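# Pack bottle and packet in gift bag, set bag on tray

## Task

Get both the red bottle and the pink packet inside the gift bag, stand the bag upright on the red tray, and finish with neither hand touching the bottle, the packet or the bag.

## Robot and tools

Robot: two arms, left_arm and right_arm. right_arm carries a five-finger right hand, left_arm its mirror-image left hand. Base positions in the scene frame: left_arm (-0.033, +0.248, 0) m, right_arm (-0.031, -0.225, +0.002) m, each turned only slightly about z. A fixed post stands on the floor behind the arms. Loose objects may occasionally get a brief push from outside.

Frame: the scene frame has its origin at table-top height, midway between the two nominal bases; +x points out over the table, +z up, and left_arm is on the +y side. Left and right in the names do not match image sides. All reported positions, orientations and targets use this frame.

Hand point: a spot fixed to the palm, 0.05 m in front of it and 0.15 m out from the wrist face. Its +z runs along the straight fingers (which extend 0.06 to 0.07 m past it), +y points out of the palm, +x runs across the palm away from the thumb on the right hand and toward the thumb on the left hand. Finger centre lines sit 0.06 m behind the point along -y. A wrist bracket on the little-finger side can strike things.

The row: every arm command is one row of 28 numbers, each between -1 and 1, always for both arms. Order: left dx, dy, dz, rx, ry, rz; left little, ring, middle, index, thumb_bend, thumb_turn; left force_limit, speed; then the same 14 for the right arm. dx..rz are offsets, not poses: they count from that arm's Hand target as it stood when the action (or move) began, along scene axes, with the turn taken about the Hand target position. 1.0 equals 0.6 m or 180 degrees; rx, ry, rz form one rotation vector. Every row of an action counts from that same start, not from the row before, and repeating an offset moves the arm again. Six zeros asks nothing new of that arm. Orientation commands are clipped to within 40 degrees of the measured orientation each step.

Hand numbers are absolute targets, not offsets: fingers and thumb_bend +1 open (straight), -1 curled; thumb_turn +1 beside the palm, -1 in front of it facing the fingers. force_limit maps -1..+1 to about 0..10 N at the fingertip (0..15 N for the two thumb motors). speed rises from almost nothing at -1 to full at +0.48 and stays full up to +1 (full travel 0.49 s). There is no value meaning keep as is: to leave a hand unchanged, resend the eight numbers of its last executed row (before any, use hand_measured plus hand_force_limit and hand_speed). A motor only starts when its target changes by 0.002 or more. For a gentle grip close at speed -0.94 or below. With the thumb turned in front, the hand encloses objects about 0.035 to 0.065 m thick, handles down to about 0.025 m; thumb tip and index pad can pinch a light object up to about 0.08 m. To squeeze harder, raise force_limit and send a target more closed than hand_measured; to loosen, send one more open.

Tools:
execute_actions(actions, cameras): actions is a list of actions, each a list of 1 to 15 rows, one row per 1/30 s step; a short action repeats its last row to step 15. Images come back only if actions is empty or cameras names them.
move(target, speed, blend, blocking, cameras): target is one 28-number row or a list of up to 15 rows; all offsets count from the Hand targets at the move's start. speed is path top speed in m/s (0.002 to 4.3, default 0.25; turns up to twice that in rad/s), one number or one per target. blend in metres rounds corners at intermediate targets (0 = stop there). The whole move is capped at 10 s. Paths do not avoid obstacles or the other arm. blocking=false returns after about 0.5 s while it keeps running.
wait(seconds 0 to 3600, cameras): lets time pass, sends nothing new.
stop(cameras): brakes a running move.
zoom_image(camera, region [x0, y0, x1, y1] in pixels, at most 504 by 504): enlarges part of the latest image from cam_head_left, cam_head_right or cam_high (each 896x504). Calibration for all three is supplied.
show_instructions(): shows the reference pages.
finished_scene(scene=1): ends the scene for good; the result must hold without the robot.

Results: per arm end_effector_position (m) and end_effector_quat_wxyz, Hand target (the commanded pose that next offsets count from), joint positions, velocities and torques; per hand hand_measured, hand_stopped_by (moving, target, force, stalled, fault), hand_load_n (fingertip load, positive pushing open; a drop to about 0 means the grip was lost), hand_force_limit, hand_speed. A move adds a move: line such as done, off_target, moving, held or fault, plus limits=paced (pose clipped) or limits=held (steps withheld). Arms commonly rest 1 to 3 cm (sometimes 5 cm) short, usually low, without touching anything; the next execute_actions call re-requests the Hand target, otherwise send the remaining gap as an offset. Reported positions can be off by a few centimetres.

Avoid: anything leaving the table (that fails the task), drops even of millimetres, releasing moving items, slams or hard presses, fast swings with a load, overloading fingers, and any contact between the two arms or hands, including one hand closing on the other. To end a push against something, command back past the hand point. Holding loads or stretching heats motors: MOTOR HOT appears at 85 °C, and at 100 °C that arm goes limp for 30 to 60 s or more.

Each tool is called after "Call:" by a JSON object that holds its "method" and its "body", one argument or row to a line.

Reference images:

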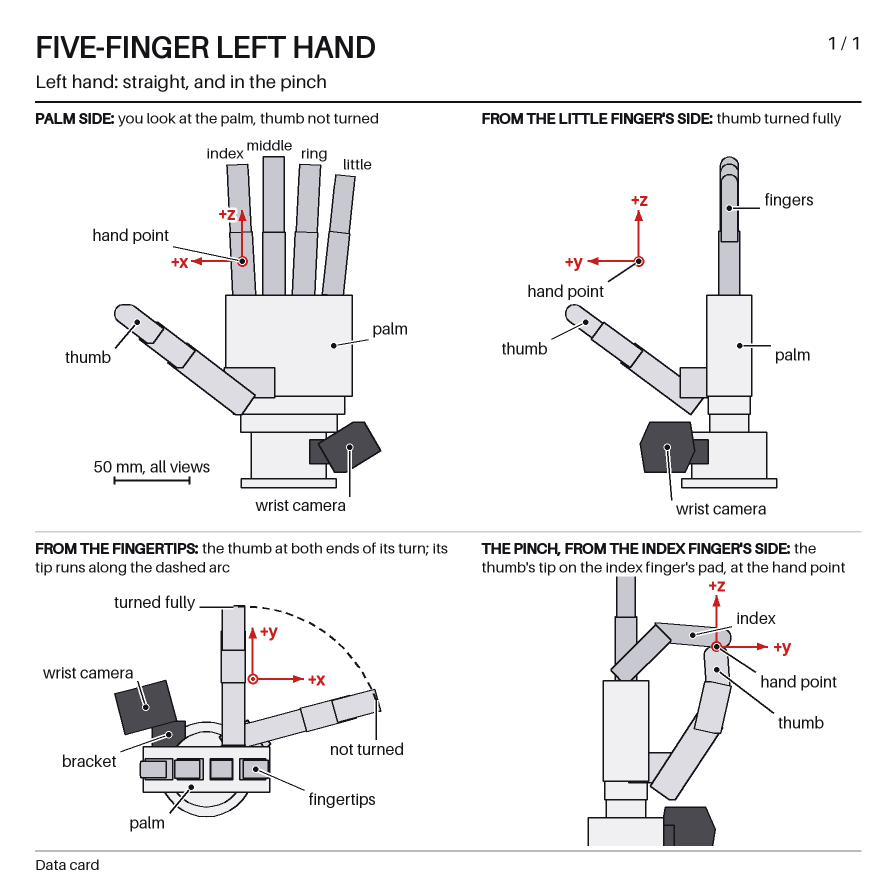

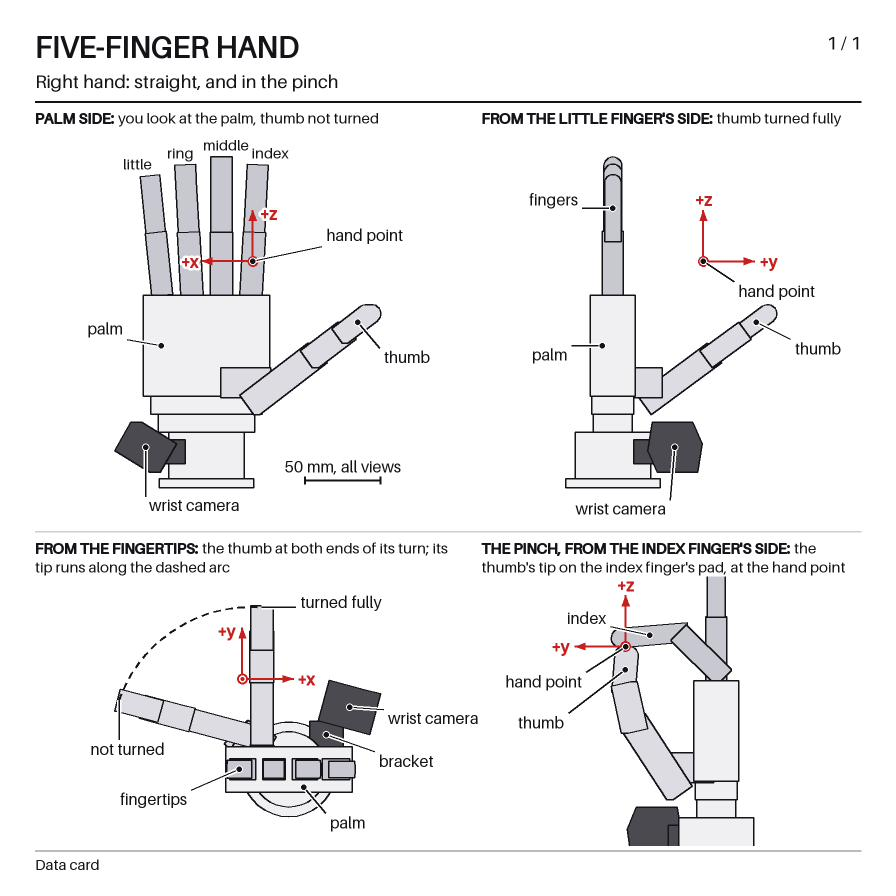

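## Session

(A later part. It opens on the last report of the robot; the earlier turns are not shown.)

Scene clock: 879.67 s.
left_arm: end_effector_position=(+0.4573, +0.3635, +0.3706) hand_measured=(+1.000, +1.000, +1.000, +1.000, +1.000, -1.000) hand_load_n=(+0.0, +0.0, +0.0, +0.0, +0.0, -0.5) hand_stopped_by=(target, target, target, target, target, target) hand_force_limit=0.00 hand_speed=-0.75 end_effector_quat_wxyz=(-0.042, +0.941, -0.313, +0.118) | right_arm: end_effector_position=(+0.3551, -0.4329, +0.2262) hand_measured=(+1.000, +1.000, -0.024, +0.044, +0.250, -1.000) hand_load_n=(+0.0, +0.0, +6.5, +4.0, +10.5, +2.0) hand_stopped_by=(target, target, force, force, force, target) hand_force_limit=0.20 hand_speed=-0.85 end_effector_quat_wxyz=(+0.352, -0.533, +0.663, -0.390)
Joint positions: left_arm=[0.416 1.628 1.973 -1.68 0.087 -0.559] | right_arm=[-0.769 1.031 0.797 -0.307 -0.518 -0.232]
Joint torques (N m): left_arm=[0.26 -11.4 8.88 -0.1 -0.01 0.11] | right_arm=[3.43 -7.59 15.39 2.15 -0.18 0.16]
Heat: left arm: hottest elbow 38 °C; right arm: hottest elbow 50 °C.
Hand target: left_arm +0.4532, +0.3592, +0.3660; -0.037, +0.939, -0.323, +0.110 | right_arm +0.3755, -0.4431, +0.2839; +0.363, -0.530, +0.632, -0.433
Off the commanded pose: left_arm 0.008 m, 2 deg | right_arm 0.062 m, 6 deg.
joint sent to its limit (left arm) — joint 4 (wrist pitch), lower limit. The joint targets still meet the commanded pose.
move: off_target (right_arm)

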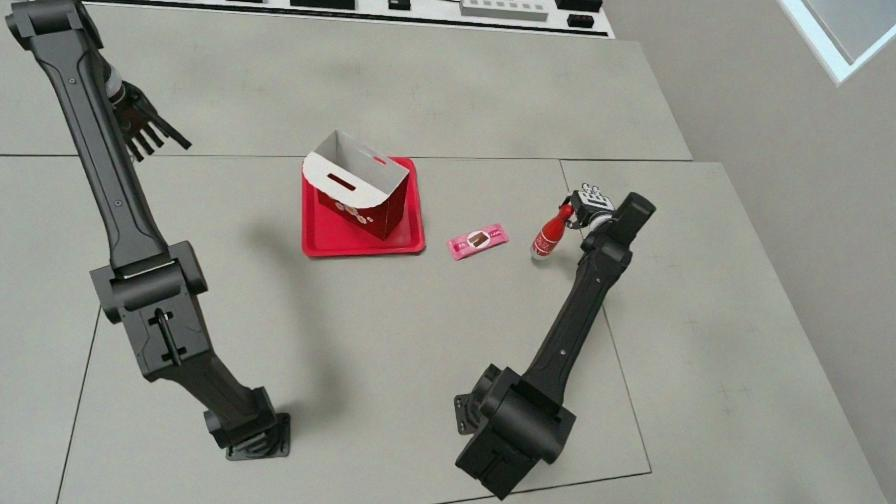

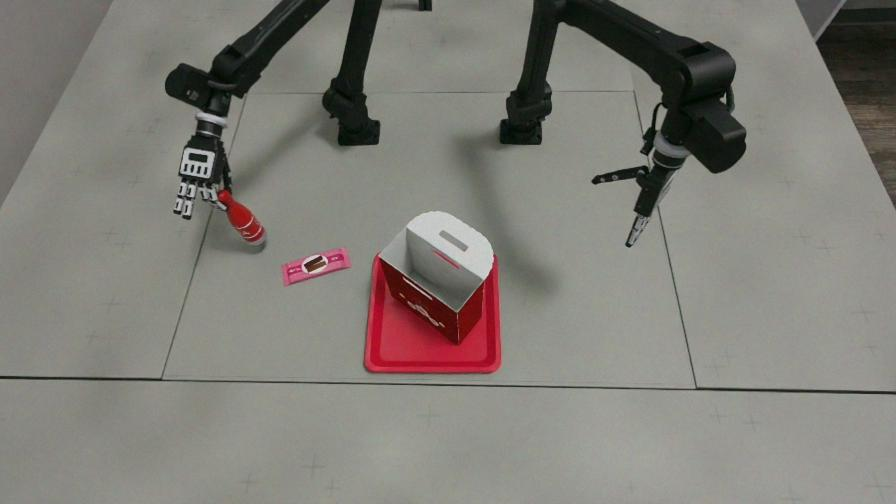

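Call:
{"method": "move", "body": {
  "target": [
    [0,0,0,0,0,0, 1,1,1,1,1,-1,0.0,-0.75, 0.0,0,0.4,0,0,0, 1,1,-0.3,-0.3,-0.3,-1,0.2,-0.85],
    [0,0,0,0,0,0, 1,1,1,1,1,-1,0.0,-0.75, 0.2,0.5,0.4,0,0,0.2, 1,1,-0.3,-0.3,-0.3,-1,0.2,-0.85]
  ],
  "cameras": ["cam_head_left","cam_high","cam_head_right"],
  "speed": [0.12,0.15],
  "blend": [0.03,0]
}}

Scene clock: 908.37 s.
left_arm: end_effector_position=(+0.4573, +0.3635, +0.3706) hand_measured=(+1.000, +1.000, +1.000, +1.000, +1.000, -1.000) hand_load_n=(+0.0, +0.0, +0.0, +0.0, +0.0, +0.0) hand_stopped_by=(target, target, target, target, target, target) hand_force_limit=0.00 hand_speed=-0.75 end_effector_quat_wxyz=(-0.042, +0.941, -0.313, +0.118) | right_arm: end_effector_position=(+0.4892, -0.1481, +0.4645) hand_measured=(+1.000, +1.000, -0.024, +0.044, +0.250, -1.000) hand_load_n=(+0.0, +0.0, +6.0, +4.0, +11.0, +2.0) hand_stopped_by=(target, target, force, force, force, target) hand_force_limit=0.20 hand_speed=-0.85 end_effector_quat_wxyz=(-0.449, +0.718, -0.464, +0.259)
Joint positions: left_arm=[0.416 1.628 1.973 -1.68 0.087 -0.559] | right_arm=[-0.069 1.295 1.64 -0.886 -0.457 -0.208]
Joint torques (N m): left_arm=[0.21 -11.52 8.81 -0.08 -0.02 0.13] | right_arm=[3.08 -11.16 15.04 3.02 -0.18 0.23]
Heat: left arm: hottest elbow 38 °C; right arm: hottest elbow 51 °C.
Hand target: left_arm +0.4532, +0.3592, +0.3660; -0.037, +0.939, -0.323, +0.110 | right_arm +0.4954, -0.1430, +0.5240; -0.479, +0.700, -0.437, +0.300
Off the commanded pose: left_arm 0.008 m, 2 deg | right_arm 0.060 m, 7 deg.
joint sent to its limit (left arm) — joint 4 (wrist pitch), lower limit. The joint targets still meet the commanded pose.
move: off_target (right_arm)

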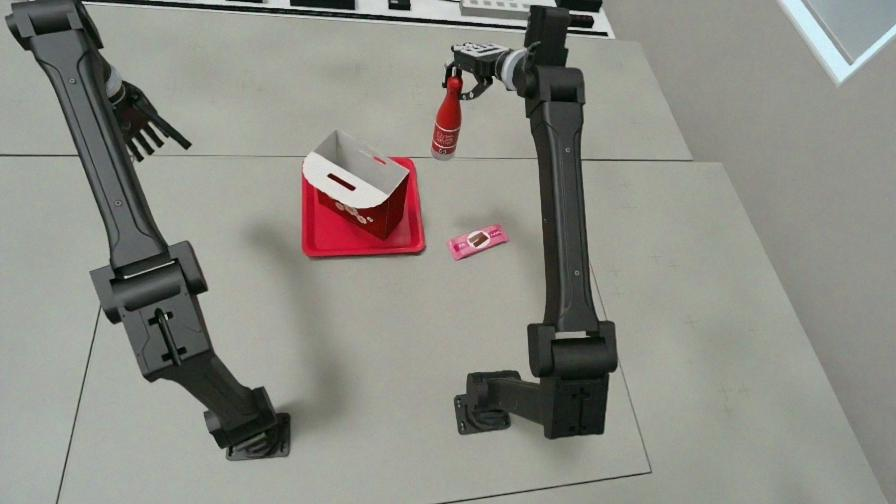

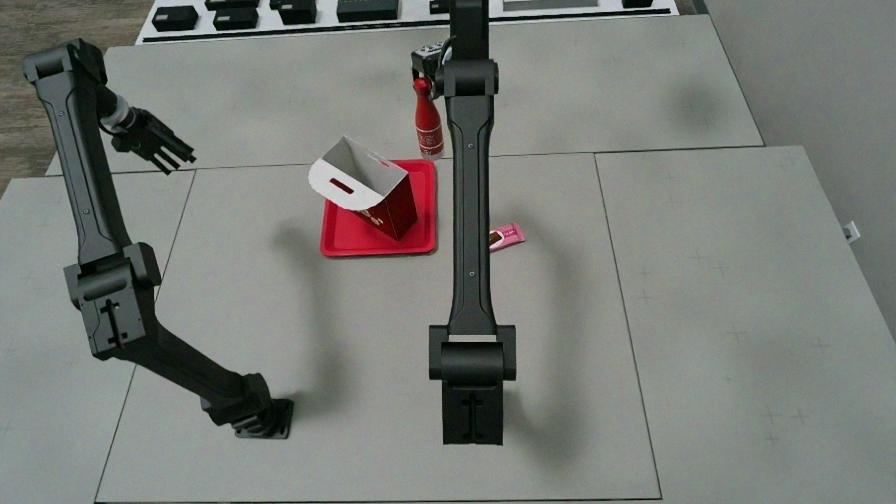

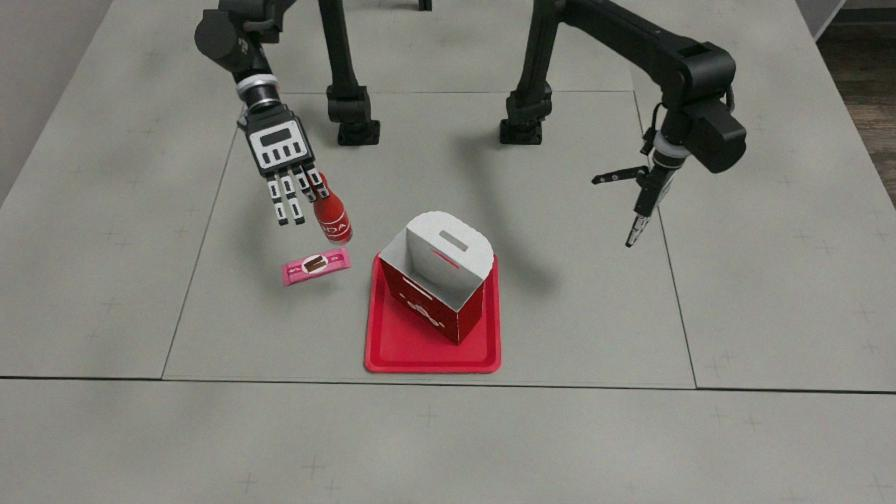

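Call:
{"method": "move", "body": {
  "target": [0,0,0,0,0,0, 1,1,1,1,1,-1,0.0,-0.75, 0.063,0.365,-0.01,0,0,0.15, 1,1,-0.3,-0.3,-0.3,-1,0.2,-0.85],
  "cameras": ["cam_head_left","cam_high","cam_head_right"],
  "speed": 0.12
}}

Call:
{"method": "zoom_image", "body": {
  "camera": "cam_head_left",
  "region": [280, 0, 520, 260]
}}

Call:
{"method": "zoom_image", "body": {
  "camera": "cam_high",
  "region": [300, 140, 540, 400]
}}

Call:
{"method": "zoom_image", "body": {
  "camera": "cam_head_right",
  "region": [280, 0, 520, 260]
}}

Scene clock: 921.60 s.
left_arm: end_effector_position=(+0.4573, +0.3635, +0.3706) hand_measured=(+1.000, +1.000, +1.000, +1.000, +1.000, -1.000) hand_load_n=(+0.0, +0.0, +0.0, +0.0, +0.0, +0.0) hand_stopped_by=(target, target, target, target, target, target) hand_force_limit=0.00 hand_speed=-0.75 end_effector_quat_wxyz=(-0.042, +0.941, -0.313, +0.118) | right_arm: end_effector_position=(+0.5352, +0.0711, +0.4603) hand_measured=(+1.000, +1.000, -0.024, +0.044, +0.250, -1.000) hand_load_n=(+0.0, +0.0, +6.0, +4.0, +10.5, +2.0) hand_stopped_by=(target, target, force, force, force, target) hand_force_limit=0.20 hand_speed=-0.85 end_effector_quat_wxyz=(-0.508, +0.798, -0.291, +0.147)
Joint positions: left_arm=[0.416 1.628 1.973 -1.68 0.087 -0.559] | right_arm=[0.276 1.618 1.964 -0.896 -0.566 -0.25]
Joint torques (N m): left_arm=[0.21 -11.52 8.88 -0.09 -0.01 0.13] | right_arm=[3.02 -17.38 14.98 2.13 -0.39 0.05]
Heat: left arm: hottest elbow 38 °C; right arm: hottest elbow 53 °C.
Hand target: left_arm +0.4532, +0.3592, +0.3660; -0.037, +0.939, -0.323, +0.110 | right_arm +0.5331, +0.0760, +0.5179; -0.536, +0.782, -0.262, +0.180
Off the commanded pose: left_arm 0.008 m, 2 deg | right_arm 0.058 m, 6 deg.
joint sent to its limit (left arm) — joint 4 (wrist pitch), lower limit. The joint targets still meet the commanded pose.
move: off_target (right_arm)

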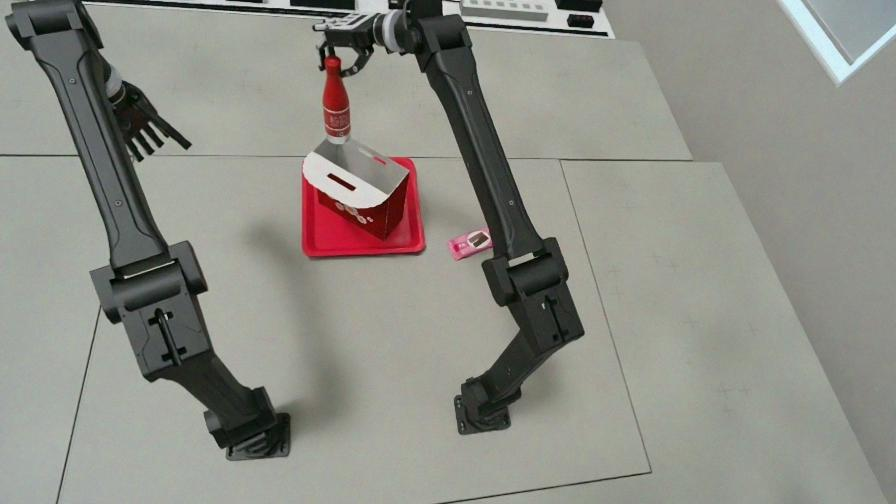

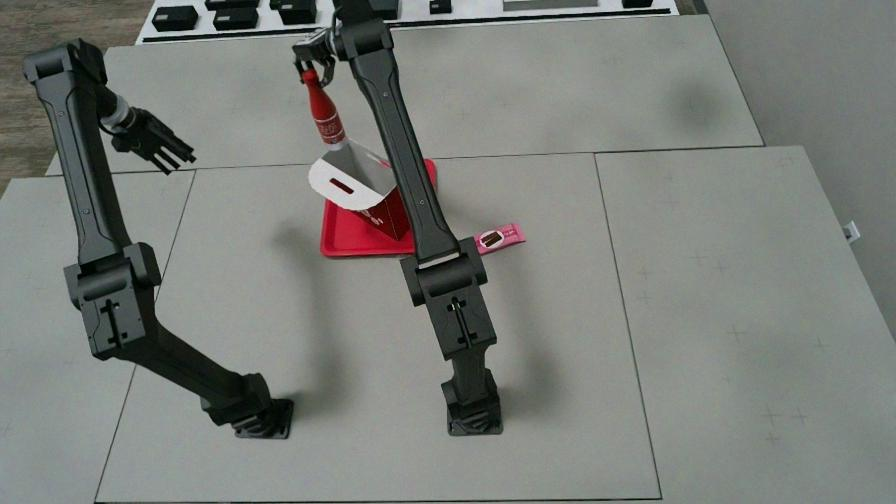

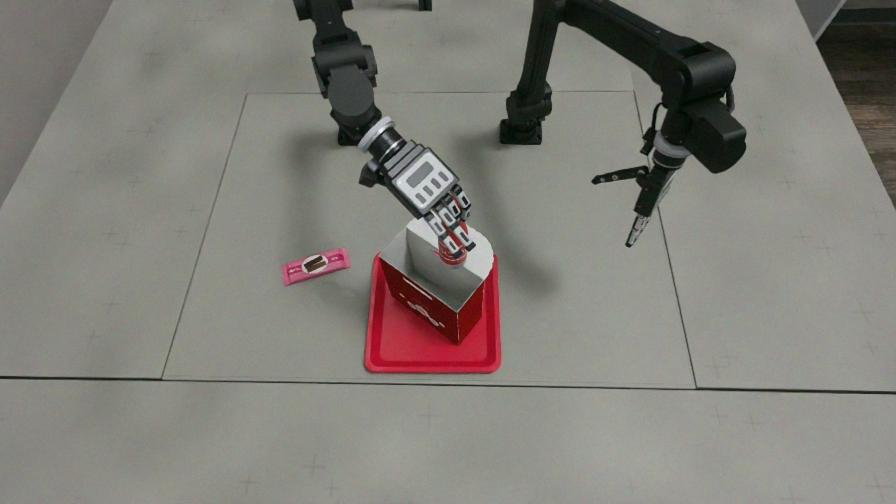

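Scaled by 1.938 from the camera's image (finer frame: 1280x720).

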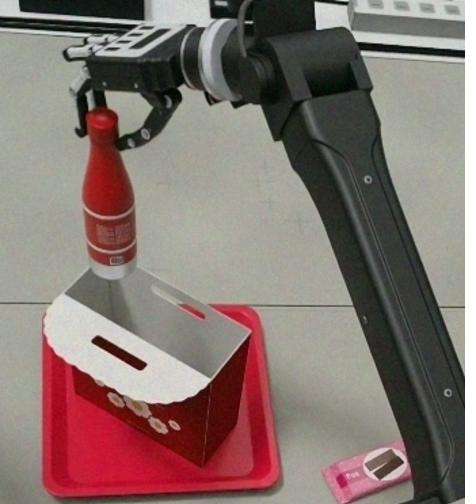

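Scaled by 1.938 from the camera's image (finer frame: 1280x720).

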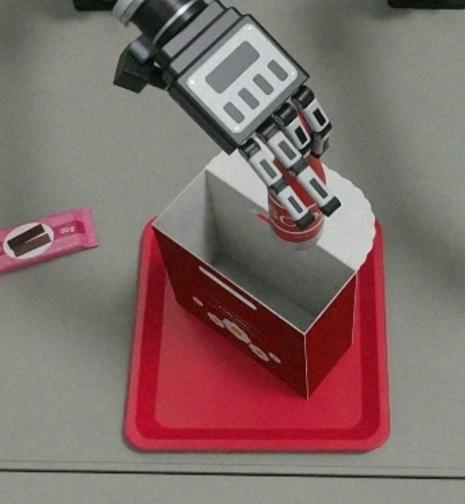

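Scaled by 1.938 from the camera's image (finer frame: 1280x720).

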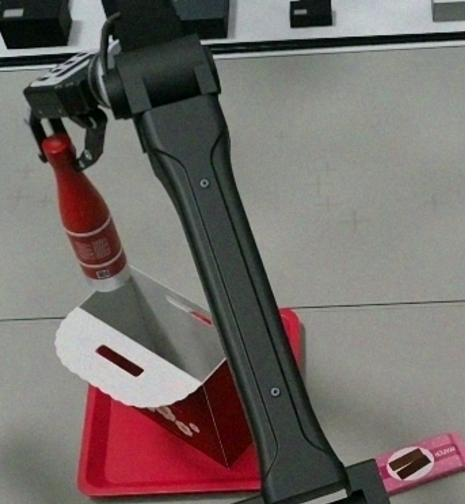

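Call:
{"method": "move", "body": {
  "target": [
    [0,0,0,0,0,0, 1,1,1,1,1,-1,0.0,-0.75, 0.02,-0.02,0,0,0,0.0, 1,1,-0.3,-0.3,-0.3,-1,0.2,-0.85],
    [0,0,0,0,0,0, 1,1,1,1,1,-1,0.0,-0.75, 0.02,-0.02,-0.05,0,0,0.0, 1,1,-0.3,-0.3,-0.3,-1,0.2,-0.85]
  ],
  "cameras": ["cam_head_left","cam_high","cam_head_right"],
  "speed": 0.06
}}

Call:
{"method": "zoom_image", "body": {
  "camera": "cam_head_left",
  "region": [280, 20, 440, 220]
}}

Call:
{"method": "zoom_image", "body": {
  "camera": "cam_high",
  "region": [360, 200, 520, 360]
}}

Call:
{"method": "zoom_image", "body": {
  "camera": "cam_head_right",
  "region": [280, 20, 440, 220]
}}

Scene clock: 958.93 s.
left_arm: end_effector_position=(+0.4573, +0.3635, +0.3706) hand_measured=(+1.000, +1.000, +1.000, +1.000, +1.000, -1.000) hand_load_n=(+0.0, +0.0, +0.0, +0.0, +0.0, +0.0) hand_stopped_by=(target, target, target, target, target, target) hand_force_limit=0.00 hand_speed=-0.75 end_effector_quat_wxyz=(-0.042, +0.941, -0.313, +0.118) | right_arm: end_effector_position=(+0.5503, +0.0712, +0.4441) hand_measured=(+1.000, +1.000, -0.024, +0.044, +0.250, -1.000) hand_load_n=(+0.0, +0.0, +6.0, +4.0, +10.5, +2.0) hand_stopped_by=(target, target, force, force, force, target) hand_force_limit=0.20 hand_speed=-0.85 end_effector_quat_wxyz=(-0.512, +0.798, -0.282, +0.146)
Joint positions: left_arm=[0.416 1.628 1.973 -1.68 0.087 -0.559] | right_arm=[0.265 1.644 1.948 -0.851 -0.59 -0.266]
Joint torques (N m): left_arm=[0.38 -11.34 8.88 -0.02 -0.01 0.13] | right_arm=[1.73 -20.37 10.14 3.07 -0.42 0.06]
Heat: left arm: hottest elbow 38 °C; right arm: hottest elbow 54 °C.
Hand target: left_arm +0.4532, +0.3592, +0.3660; -0.037, +0.939, -0.323, +0.110 | right_arm +0.5451, +0.0642, +0.4878; -0.536, +0.782, -0.262, +0.179
Off the commanded pose: left_arm 0.008 m, 2 deg | right_arm 0.045 m, 6 deg.
joint sent to its limit (left arm) — joint 4 (wrist pitch), lower limit. The joint targets still meet the commanded pose.
move: off_target (right_arm)

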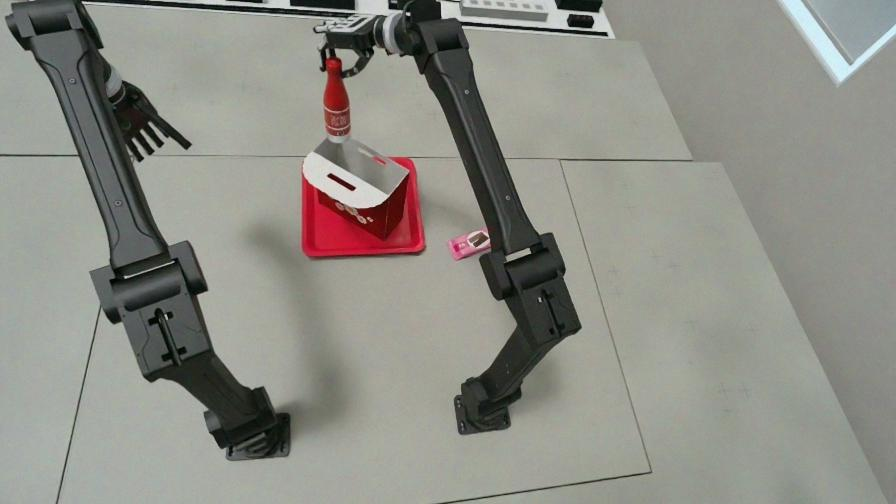

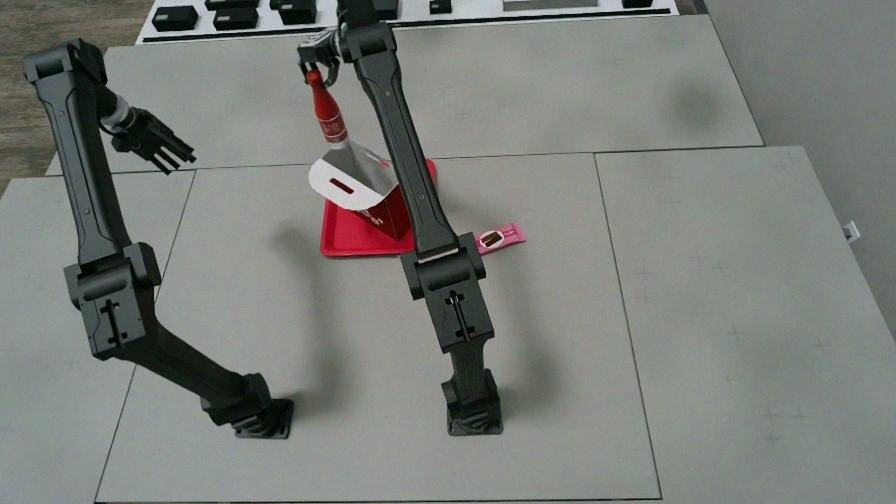

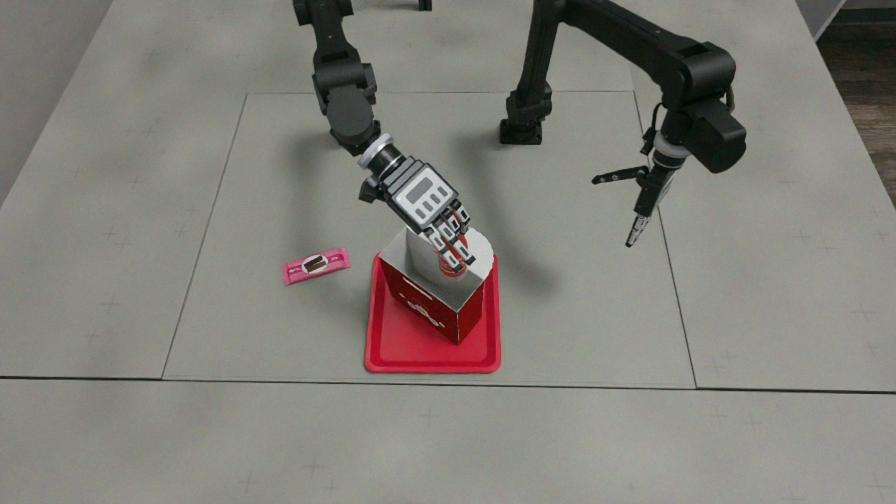

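Scaled by 2.520 from the camera's image (finer frame: 1280x720).

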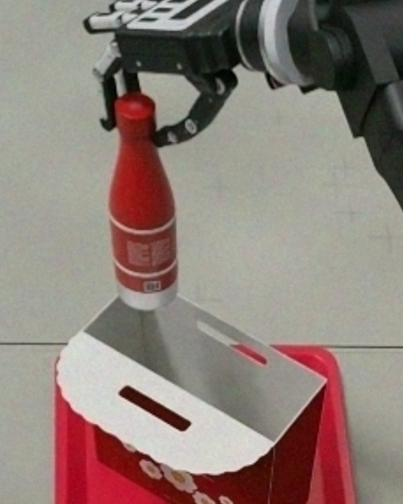

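Scaled by 3.150 from the camera's image (finer frame: 1280x720).

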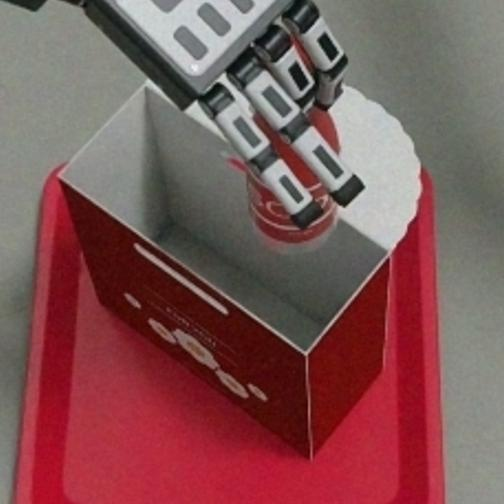

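Scaled by 2.520 from the camera's image (finer frame: 1280x720).

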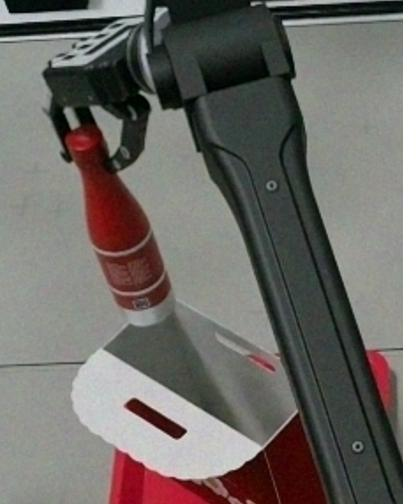

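Call:
{"method": "move", "body": {
  "target": [0,0,0,0,0,0, 1,1,1,1,1,-1,0.0,-0.75, -0.038,-0.053,0,0.0226,-0.0161,0.0, 1,1,-0.3,-0.3,-0.3,-1,0.2,-0.85],
  "cameras": ["cam_head_left","cam_high","cam_head_right"],
  "speed": 0.06
}}

Call:
{"method": "zoom_image", "body": {
  "camera": "cam_head_left",
  "region": [280, 20, 440, 220]
}}

Call:
{"method": "zoom_image", "body": {
  "camera": "cam_high",
  "region": [360, 200, 520, 360]
}}

Scene clock: 984.83 s.
left_arm: end_effector_position=(+0.4573, +0.3635, +0.3706) hand_measured=(+1.000, +1.000, +1.000, +1.000, +1.000, -1.000) hand_load_n=(+0.0, -0.5, +0.0, +0.0, +0.0, +0.0) hand_stopped_by=(target, target, target, target, target, target) hand_force_limit=0.00 hand_speed=-0.75 end_effector_quat_wxyz=(-0.042, +0.941, -0.313, +0.118) | right_arm: end_effector_position=(+0.5284, +0.0380, +0.4455) hand_measured=(+1.000, +1.000, -0.024, +0.044, +0.250, -1.000) hand_load_n=(+0.0, +0.0, +6.0, +4.5, +10.5, +2.0) hand_stopped_by=(target, target, force, force, force, target) hand_force_limit=0.20 hand_speed=-0.85 end_effector_quat_wxyz=(-0.547, +0.776, -0.268, +0.162)
Joint positions: left_arm=[0.416 1.628 1.973 -1.68 0.087 -0.559] | right_arm=[0.202 1.512 1.742 -0.692 -0.671 -0.256]
Joint torques (N m): left_arm=[-0.09 -11.63 8.84 -0.01 0.02 0.13] | right_arm=[1.49 -18.02 10.37 3.15 -0.43 0.29]
Heat: left arm: hottest elbow 38 °C; right arm: hottest elbow 51 °C.
Hand target: left_arm +0.4532, +0.3592, +0.3660; -0.037, +0.939, -0.323, +0.110 | right_arm +0.5223, +0.0323, +0.4878; -0.570, +0.758, -0.254, +0.190
Off the commanded pose: left_arm 0.008 m, 2 deg | right_arm 0.043 m, 5 deg.
joint sent to its limit (left arm) — joint 4 (wrist pitch), lower limit. The joint targets still meet the commanded pose.
move: off_target (right_arm)

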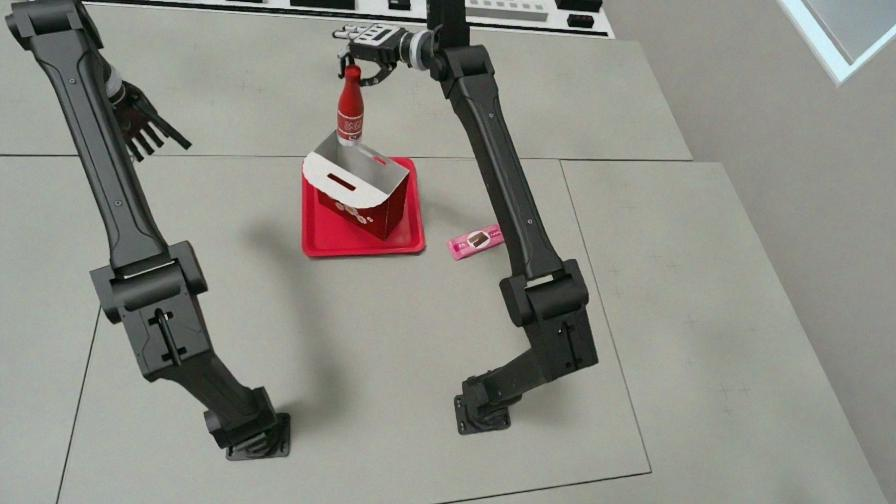

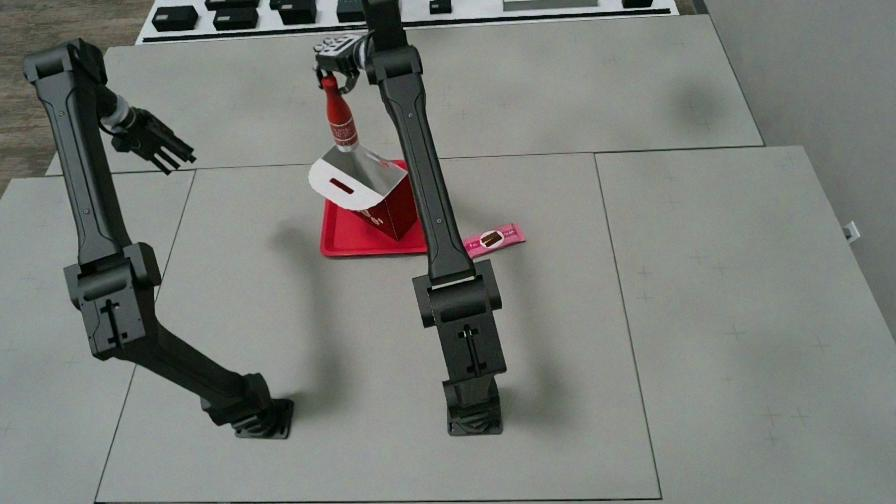

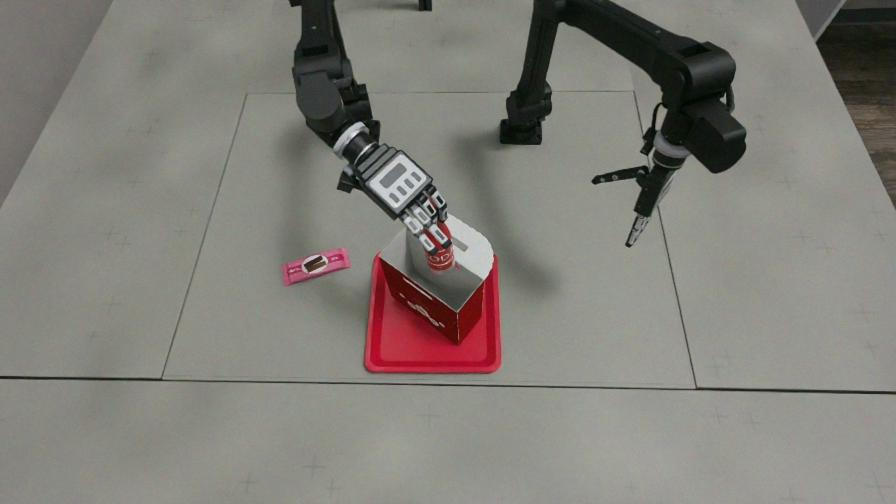

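Scaled by 2.520 from the camera's image (finer frame: 1280x720).

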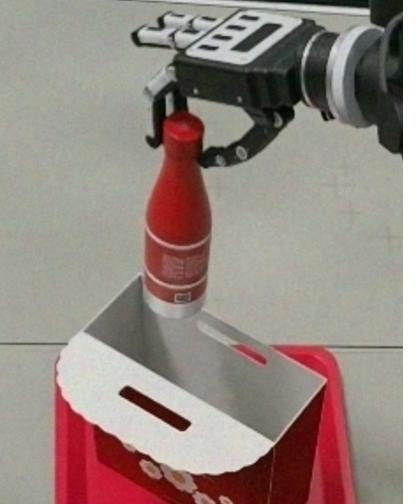

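Scaled by 3.150 from the camera's image (finer frame: 1280x720).

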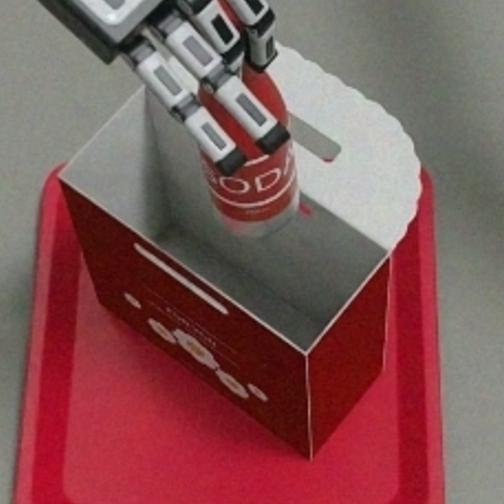

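Call:
{"method": "move", "body": {
  "target": [0,0,0,0,0,0, 1,1,1,1,1,-1,0.0,-0.75, -0.035,0.025,0,-0.0233,-0.0311,0.0, 1,1,-0.3,-0.3,-0.3,-1,0.2,-0.85],
  "cameras": ["cam_head_left","cam_high","cam_head_right"],
  "speed": 0.06
}}

Call:
{"method": "zoom_image", "body": {
  "camera": "cam_head_left",
  "region": [280, 20, 440, 220]
}}

Call:
{"method": "zoom_image", "body": {
  "camera": "cam_high",
  "region": [360, 200, 520, 360]
}}

Scene clock: 1028.40 s.
left_arm: end_effector_position=(+0.4573, +0.3635, +0.3706) hand_measured=(+1.000, +1.000, +1.000, +1.000, +1.000, -1.000) hand_load_n=(+0.0, +0.0, +0.0, +0.0, +0.0, +0.0) hand_stopped_by=(target, target, target, target, target, target) hand_force_limit=0.00 hand_speed=-0.75 end_effector_quat_wxyz=(-0.042, +0.941, -0.313, +0.118) | right_arm: end_effector_position=(+0.5111, +0.0438, +0.4447) hand_measured=(+1.000, +1.000, -0.024, +0.044, +0.250, -1.000) hand_load_n=(+0.0, +0.0, +6.5, +4.5, +10.0, +2.0) hand_stopped_by=(target, target, force, force, force, target) hand_force_limit=0.20 hand_speed=-0.85 end_effector_quat_wxyz=(-0.531, +0.784, -0.249, +0.203)
Joint positions: left_arm=[0.416 1.628 1.973 -1.68 0.087 -0.559] | right_arm=[0.245 1.445 1.672 -0.664 -0.585 -0.309]
Joint torques (N m): left_arm=[0.44 -11.28 8.9 -0.02 -0.02 0.14] | right_arm=[3.49 -17.08 10.41 3.18 -0.16 -0.01]
Heat: left arm: hottest elbow 38 °C; right arm: hottest elbow 53 °C.
Hand target: left_arm +0.4532, +0.3592, +0.3660; -0.037, +0.939, -0.323, +0.110 | right_arm +0.5013, +0.0473, +0.4879; -0.553, +0.768, -0.219, +0.236
Off the commanded pose: left_arm 0.008 m, 2 deg | right_arm 0.044 m, 6 deg.
joint sent to its limit (left arm) — joint 4 (wrist pitch), lower limit. The joint targets still meet the commanded pose.
move: off_target (right_arm)

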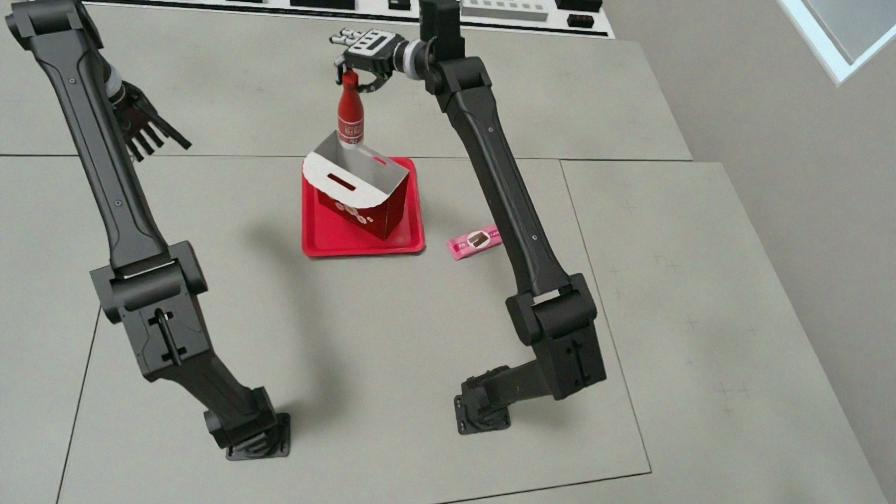

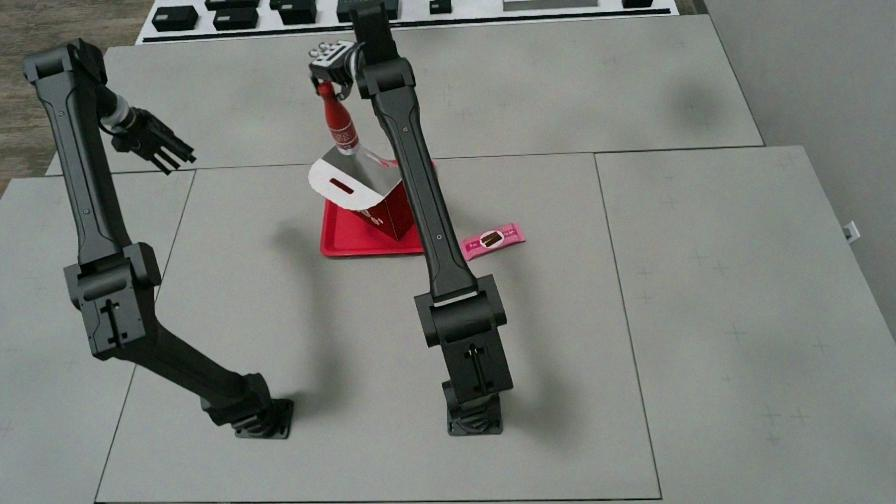

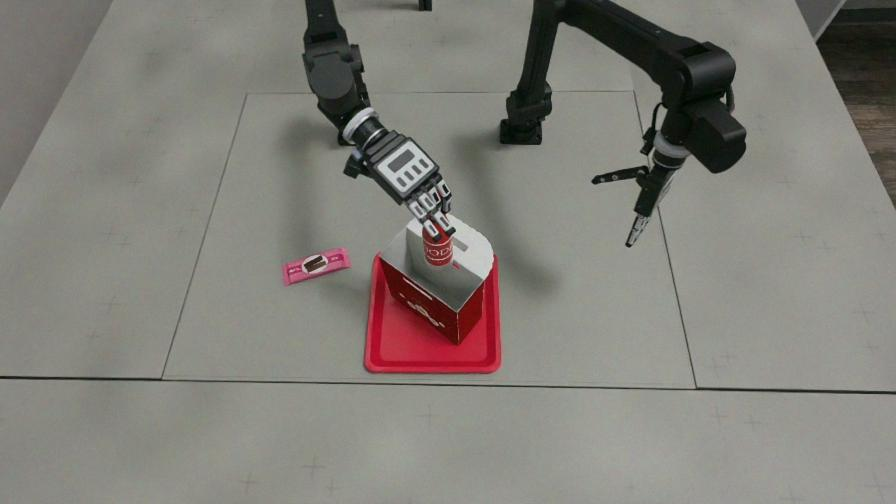

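Scaled by 2.520 from the camera's image (finer frame: 1280x720).

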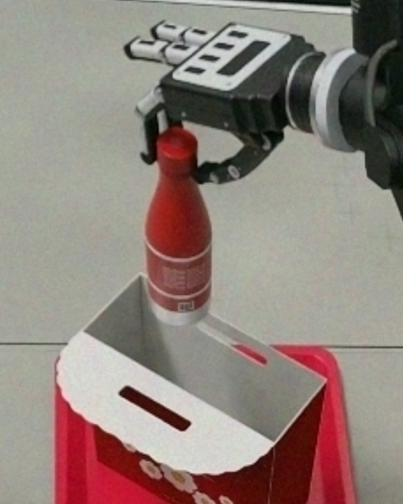

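Scaled by 3.150 from the camera's image (finer frame: 1280x720).

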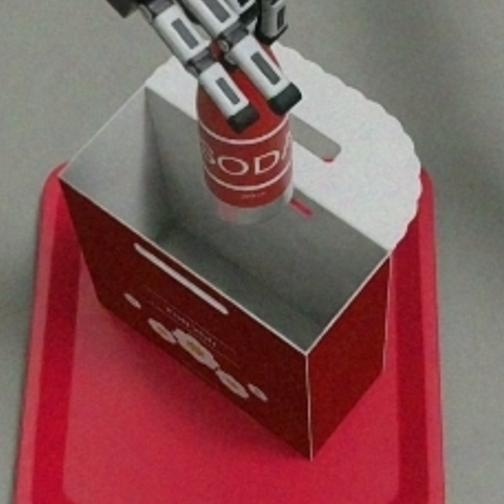

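Call:
{"method": "move", "body": {
  "target": [0,0,0,0,0,0, 1,1,1,1,1,-1,0.0,-0.75, 0,0.0,-0.15,0,0,0.0, 1,1,-0.3,-0.3,-0.3,-1,0.2,-0.85],
  "cameras": ["cam_head_left","cam_high","cam_head_right"],
  "speed": 0.06
}}

Call:
{"method": "zoom_image", "body": {
  "camera": "cam_head_left",
  "region": [280, 60, 440, 260]
}}

Call:
{"method": "zoom_image", "body": {
  "camera": "cam_high",
  "region": [360, 200, 520, 360]
}}

Scene clock: 1044.63 s.
left_arm: end_effector_position=(+0.4573, +0.3635, +0.3706) hand_measured=(+1.000, +1.000, +1.000, +1.000, +1.000, -1.000) hand_load_n=(+0.0, +0.0, +0.0, +0.0, +0.0, +0.0) hand_stopped_by=(target, target, target, target, target, target) hand_force_limit=0.00 hand_speed=-0.75 end_effector_quat_wxyz=(-0.042, +0.941, -0.313, +0.118) | right_arm: end_effector_position=(+0.5049, +0.0420, +0.3549) hand_measured=(+1.000, +1.000, -0.024, +0.044, +0.250, -1.000) hand_load_n=(+0.0, -0.5, +6.5, +4.5, +10.5, +2.0) hand_stopped_by=(target, target, force, force, force, target) hand_force_limit=0.20 hand_speed=-0.85 end_effector_quat_wxyz=(-0.531, +0.784, -0.248, +0.203)
Joint positions: left_arm=[0.416 1.628 1.973 -1.68 0.087 -0.559] | right_arm=[0.245 1.403 1.392 -0.425 -0.585 -0.311]
Joint torques (N m): left_arm=[0.26 -11.28 8.91 -0.02 -0.02 0.12] | right_arm=[3.55 -16.79 10.77 3.21 -0.16 0.02]
Heat: left arm: hottest elbow 38 °C; right arm: hottest elbow 50 °C.
Hand target: left_arm +0.4532, +0.3592, +0.3660; -0.037, +0.939, -0.323, +0.110 | right_arm +0.5013, +0.0473, +0.3979; -0.553, +0.768, -0.219, +0.236
Off the commanded pose: left_arm 0.008 m, 2 deg | right_arm 0.043 m, 6 deg.
joint sent to its limit (left arm) — joint 4 (wrist pitch), lower limit. The joint targets still meet the commanded pose.
move: off_target (right_arm)

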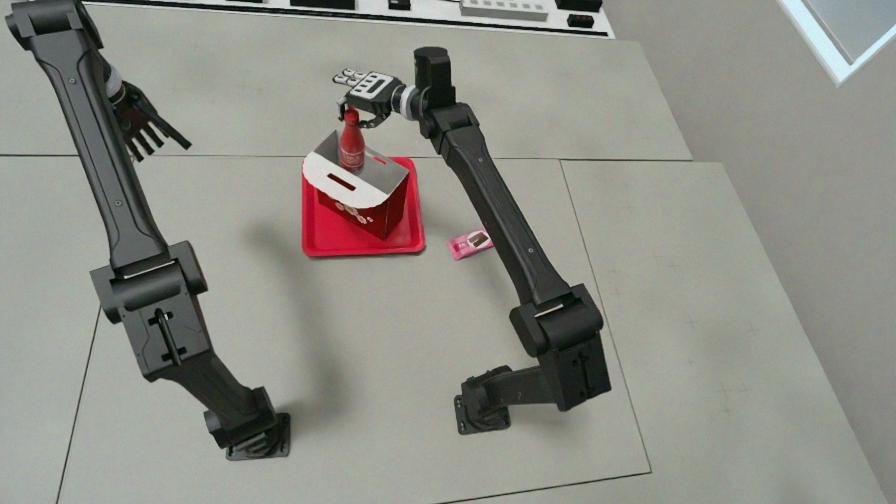

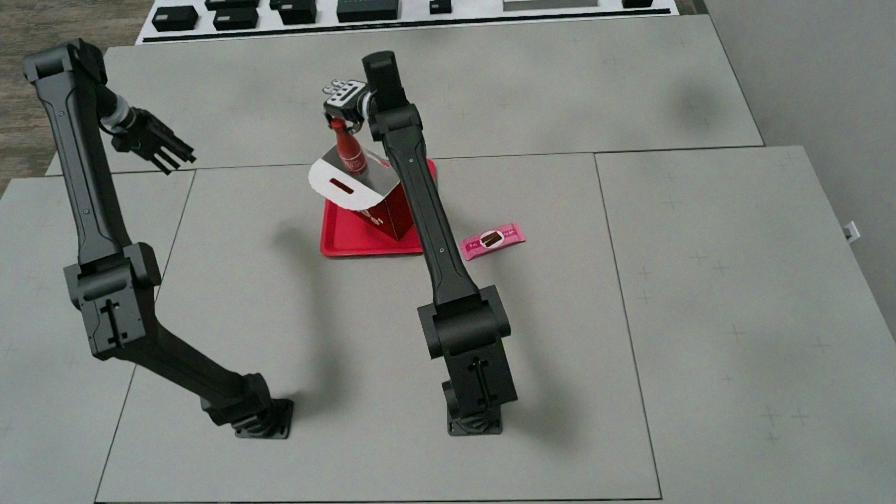

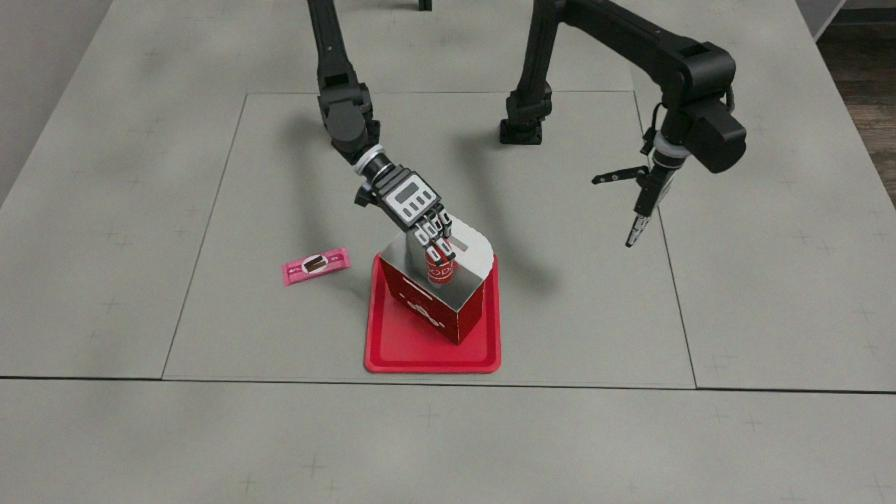

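Scaled by 2.520 from the camera's image (finer frame: 1280x720).

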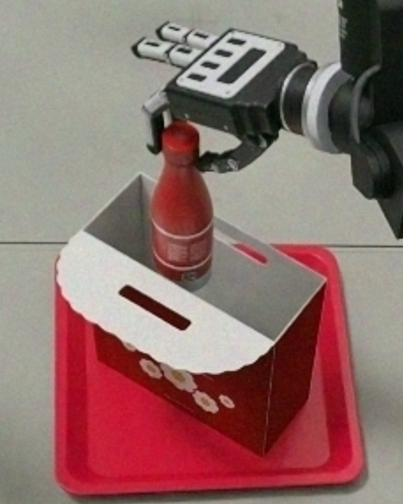

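Scaled by 3.150 from the camera's image (finer frame: 1280x720).

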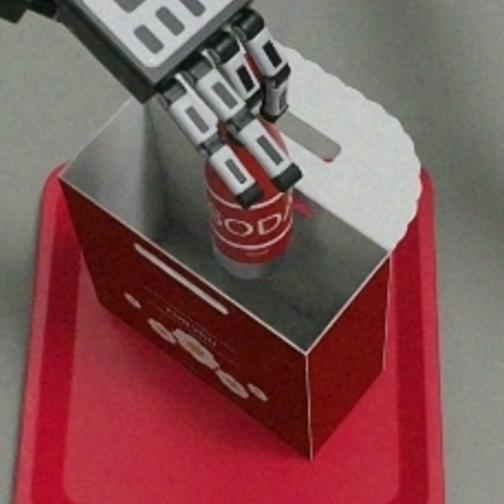

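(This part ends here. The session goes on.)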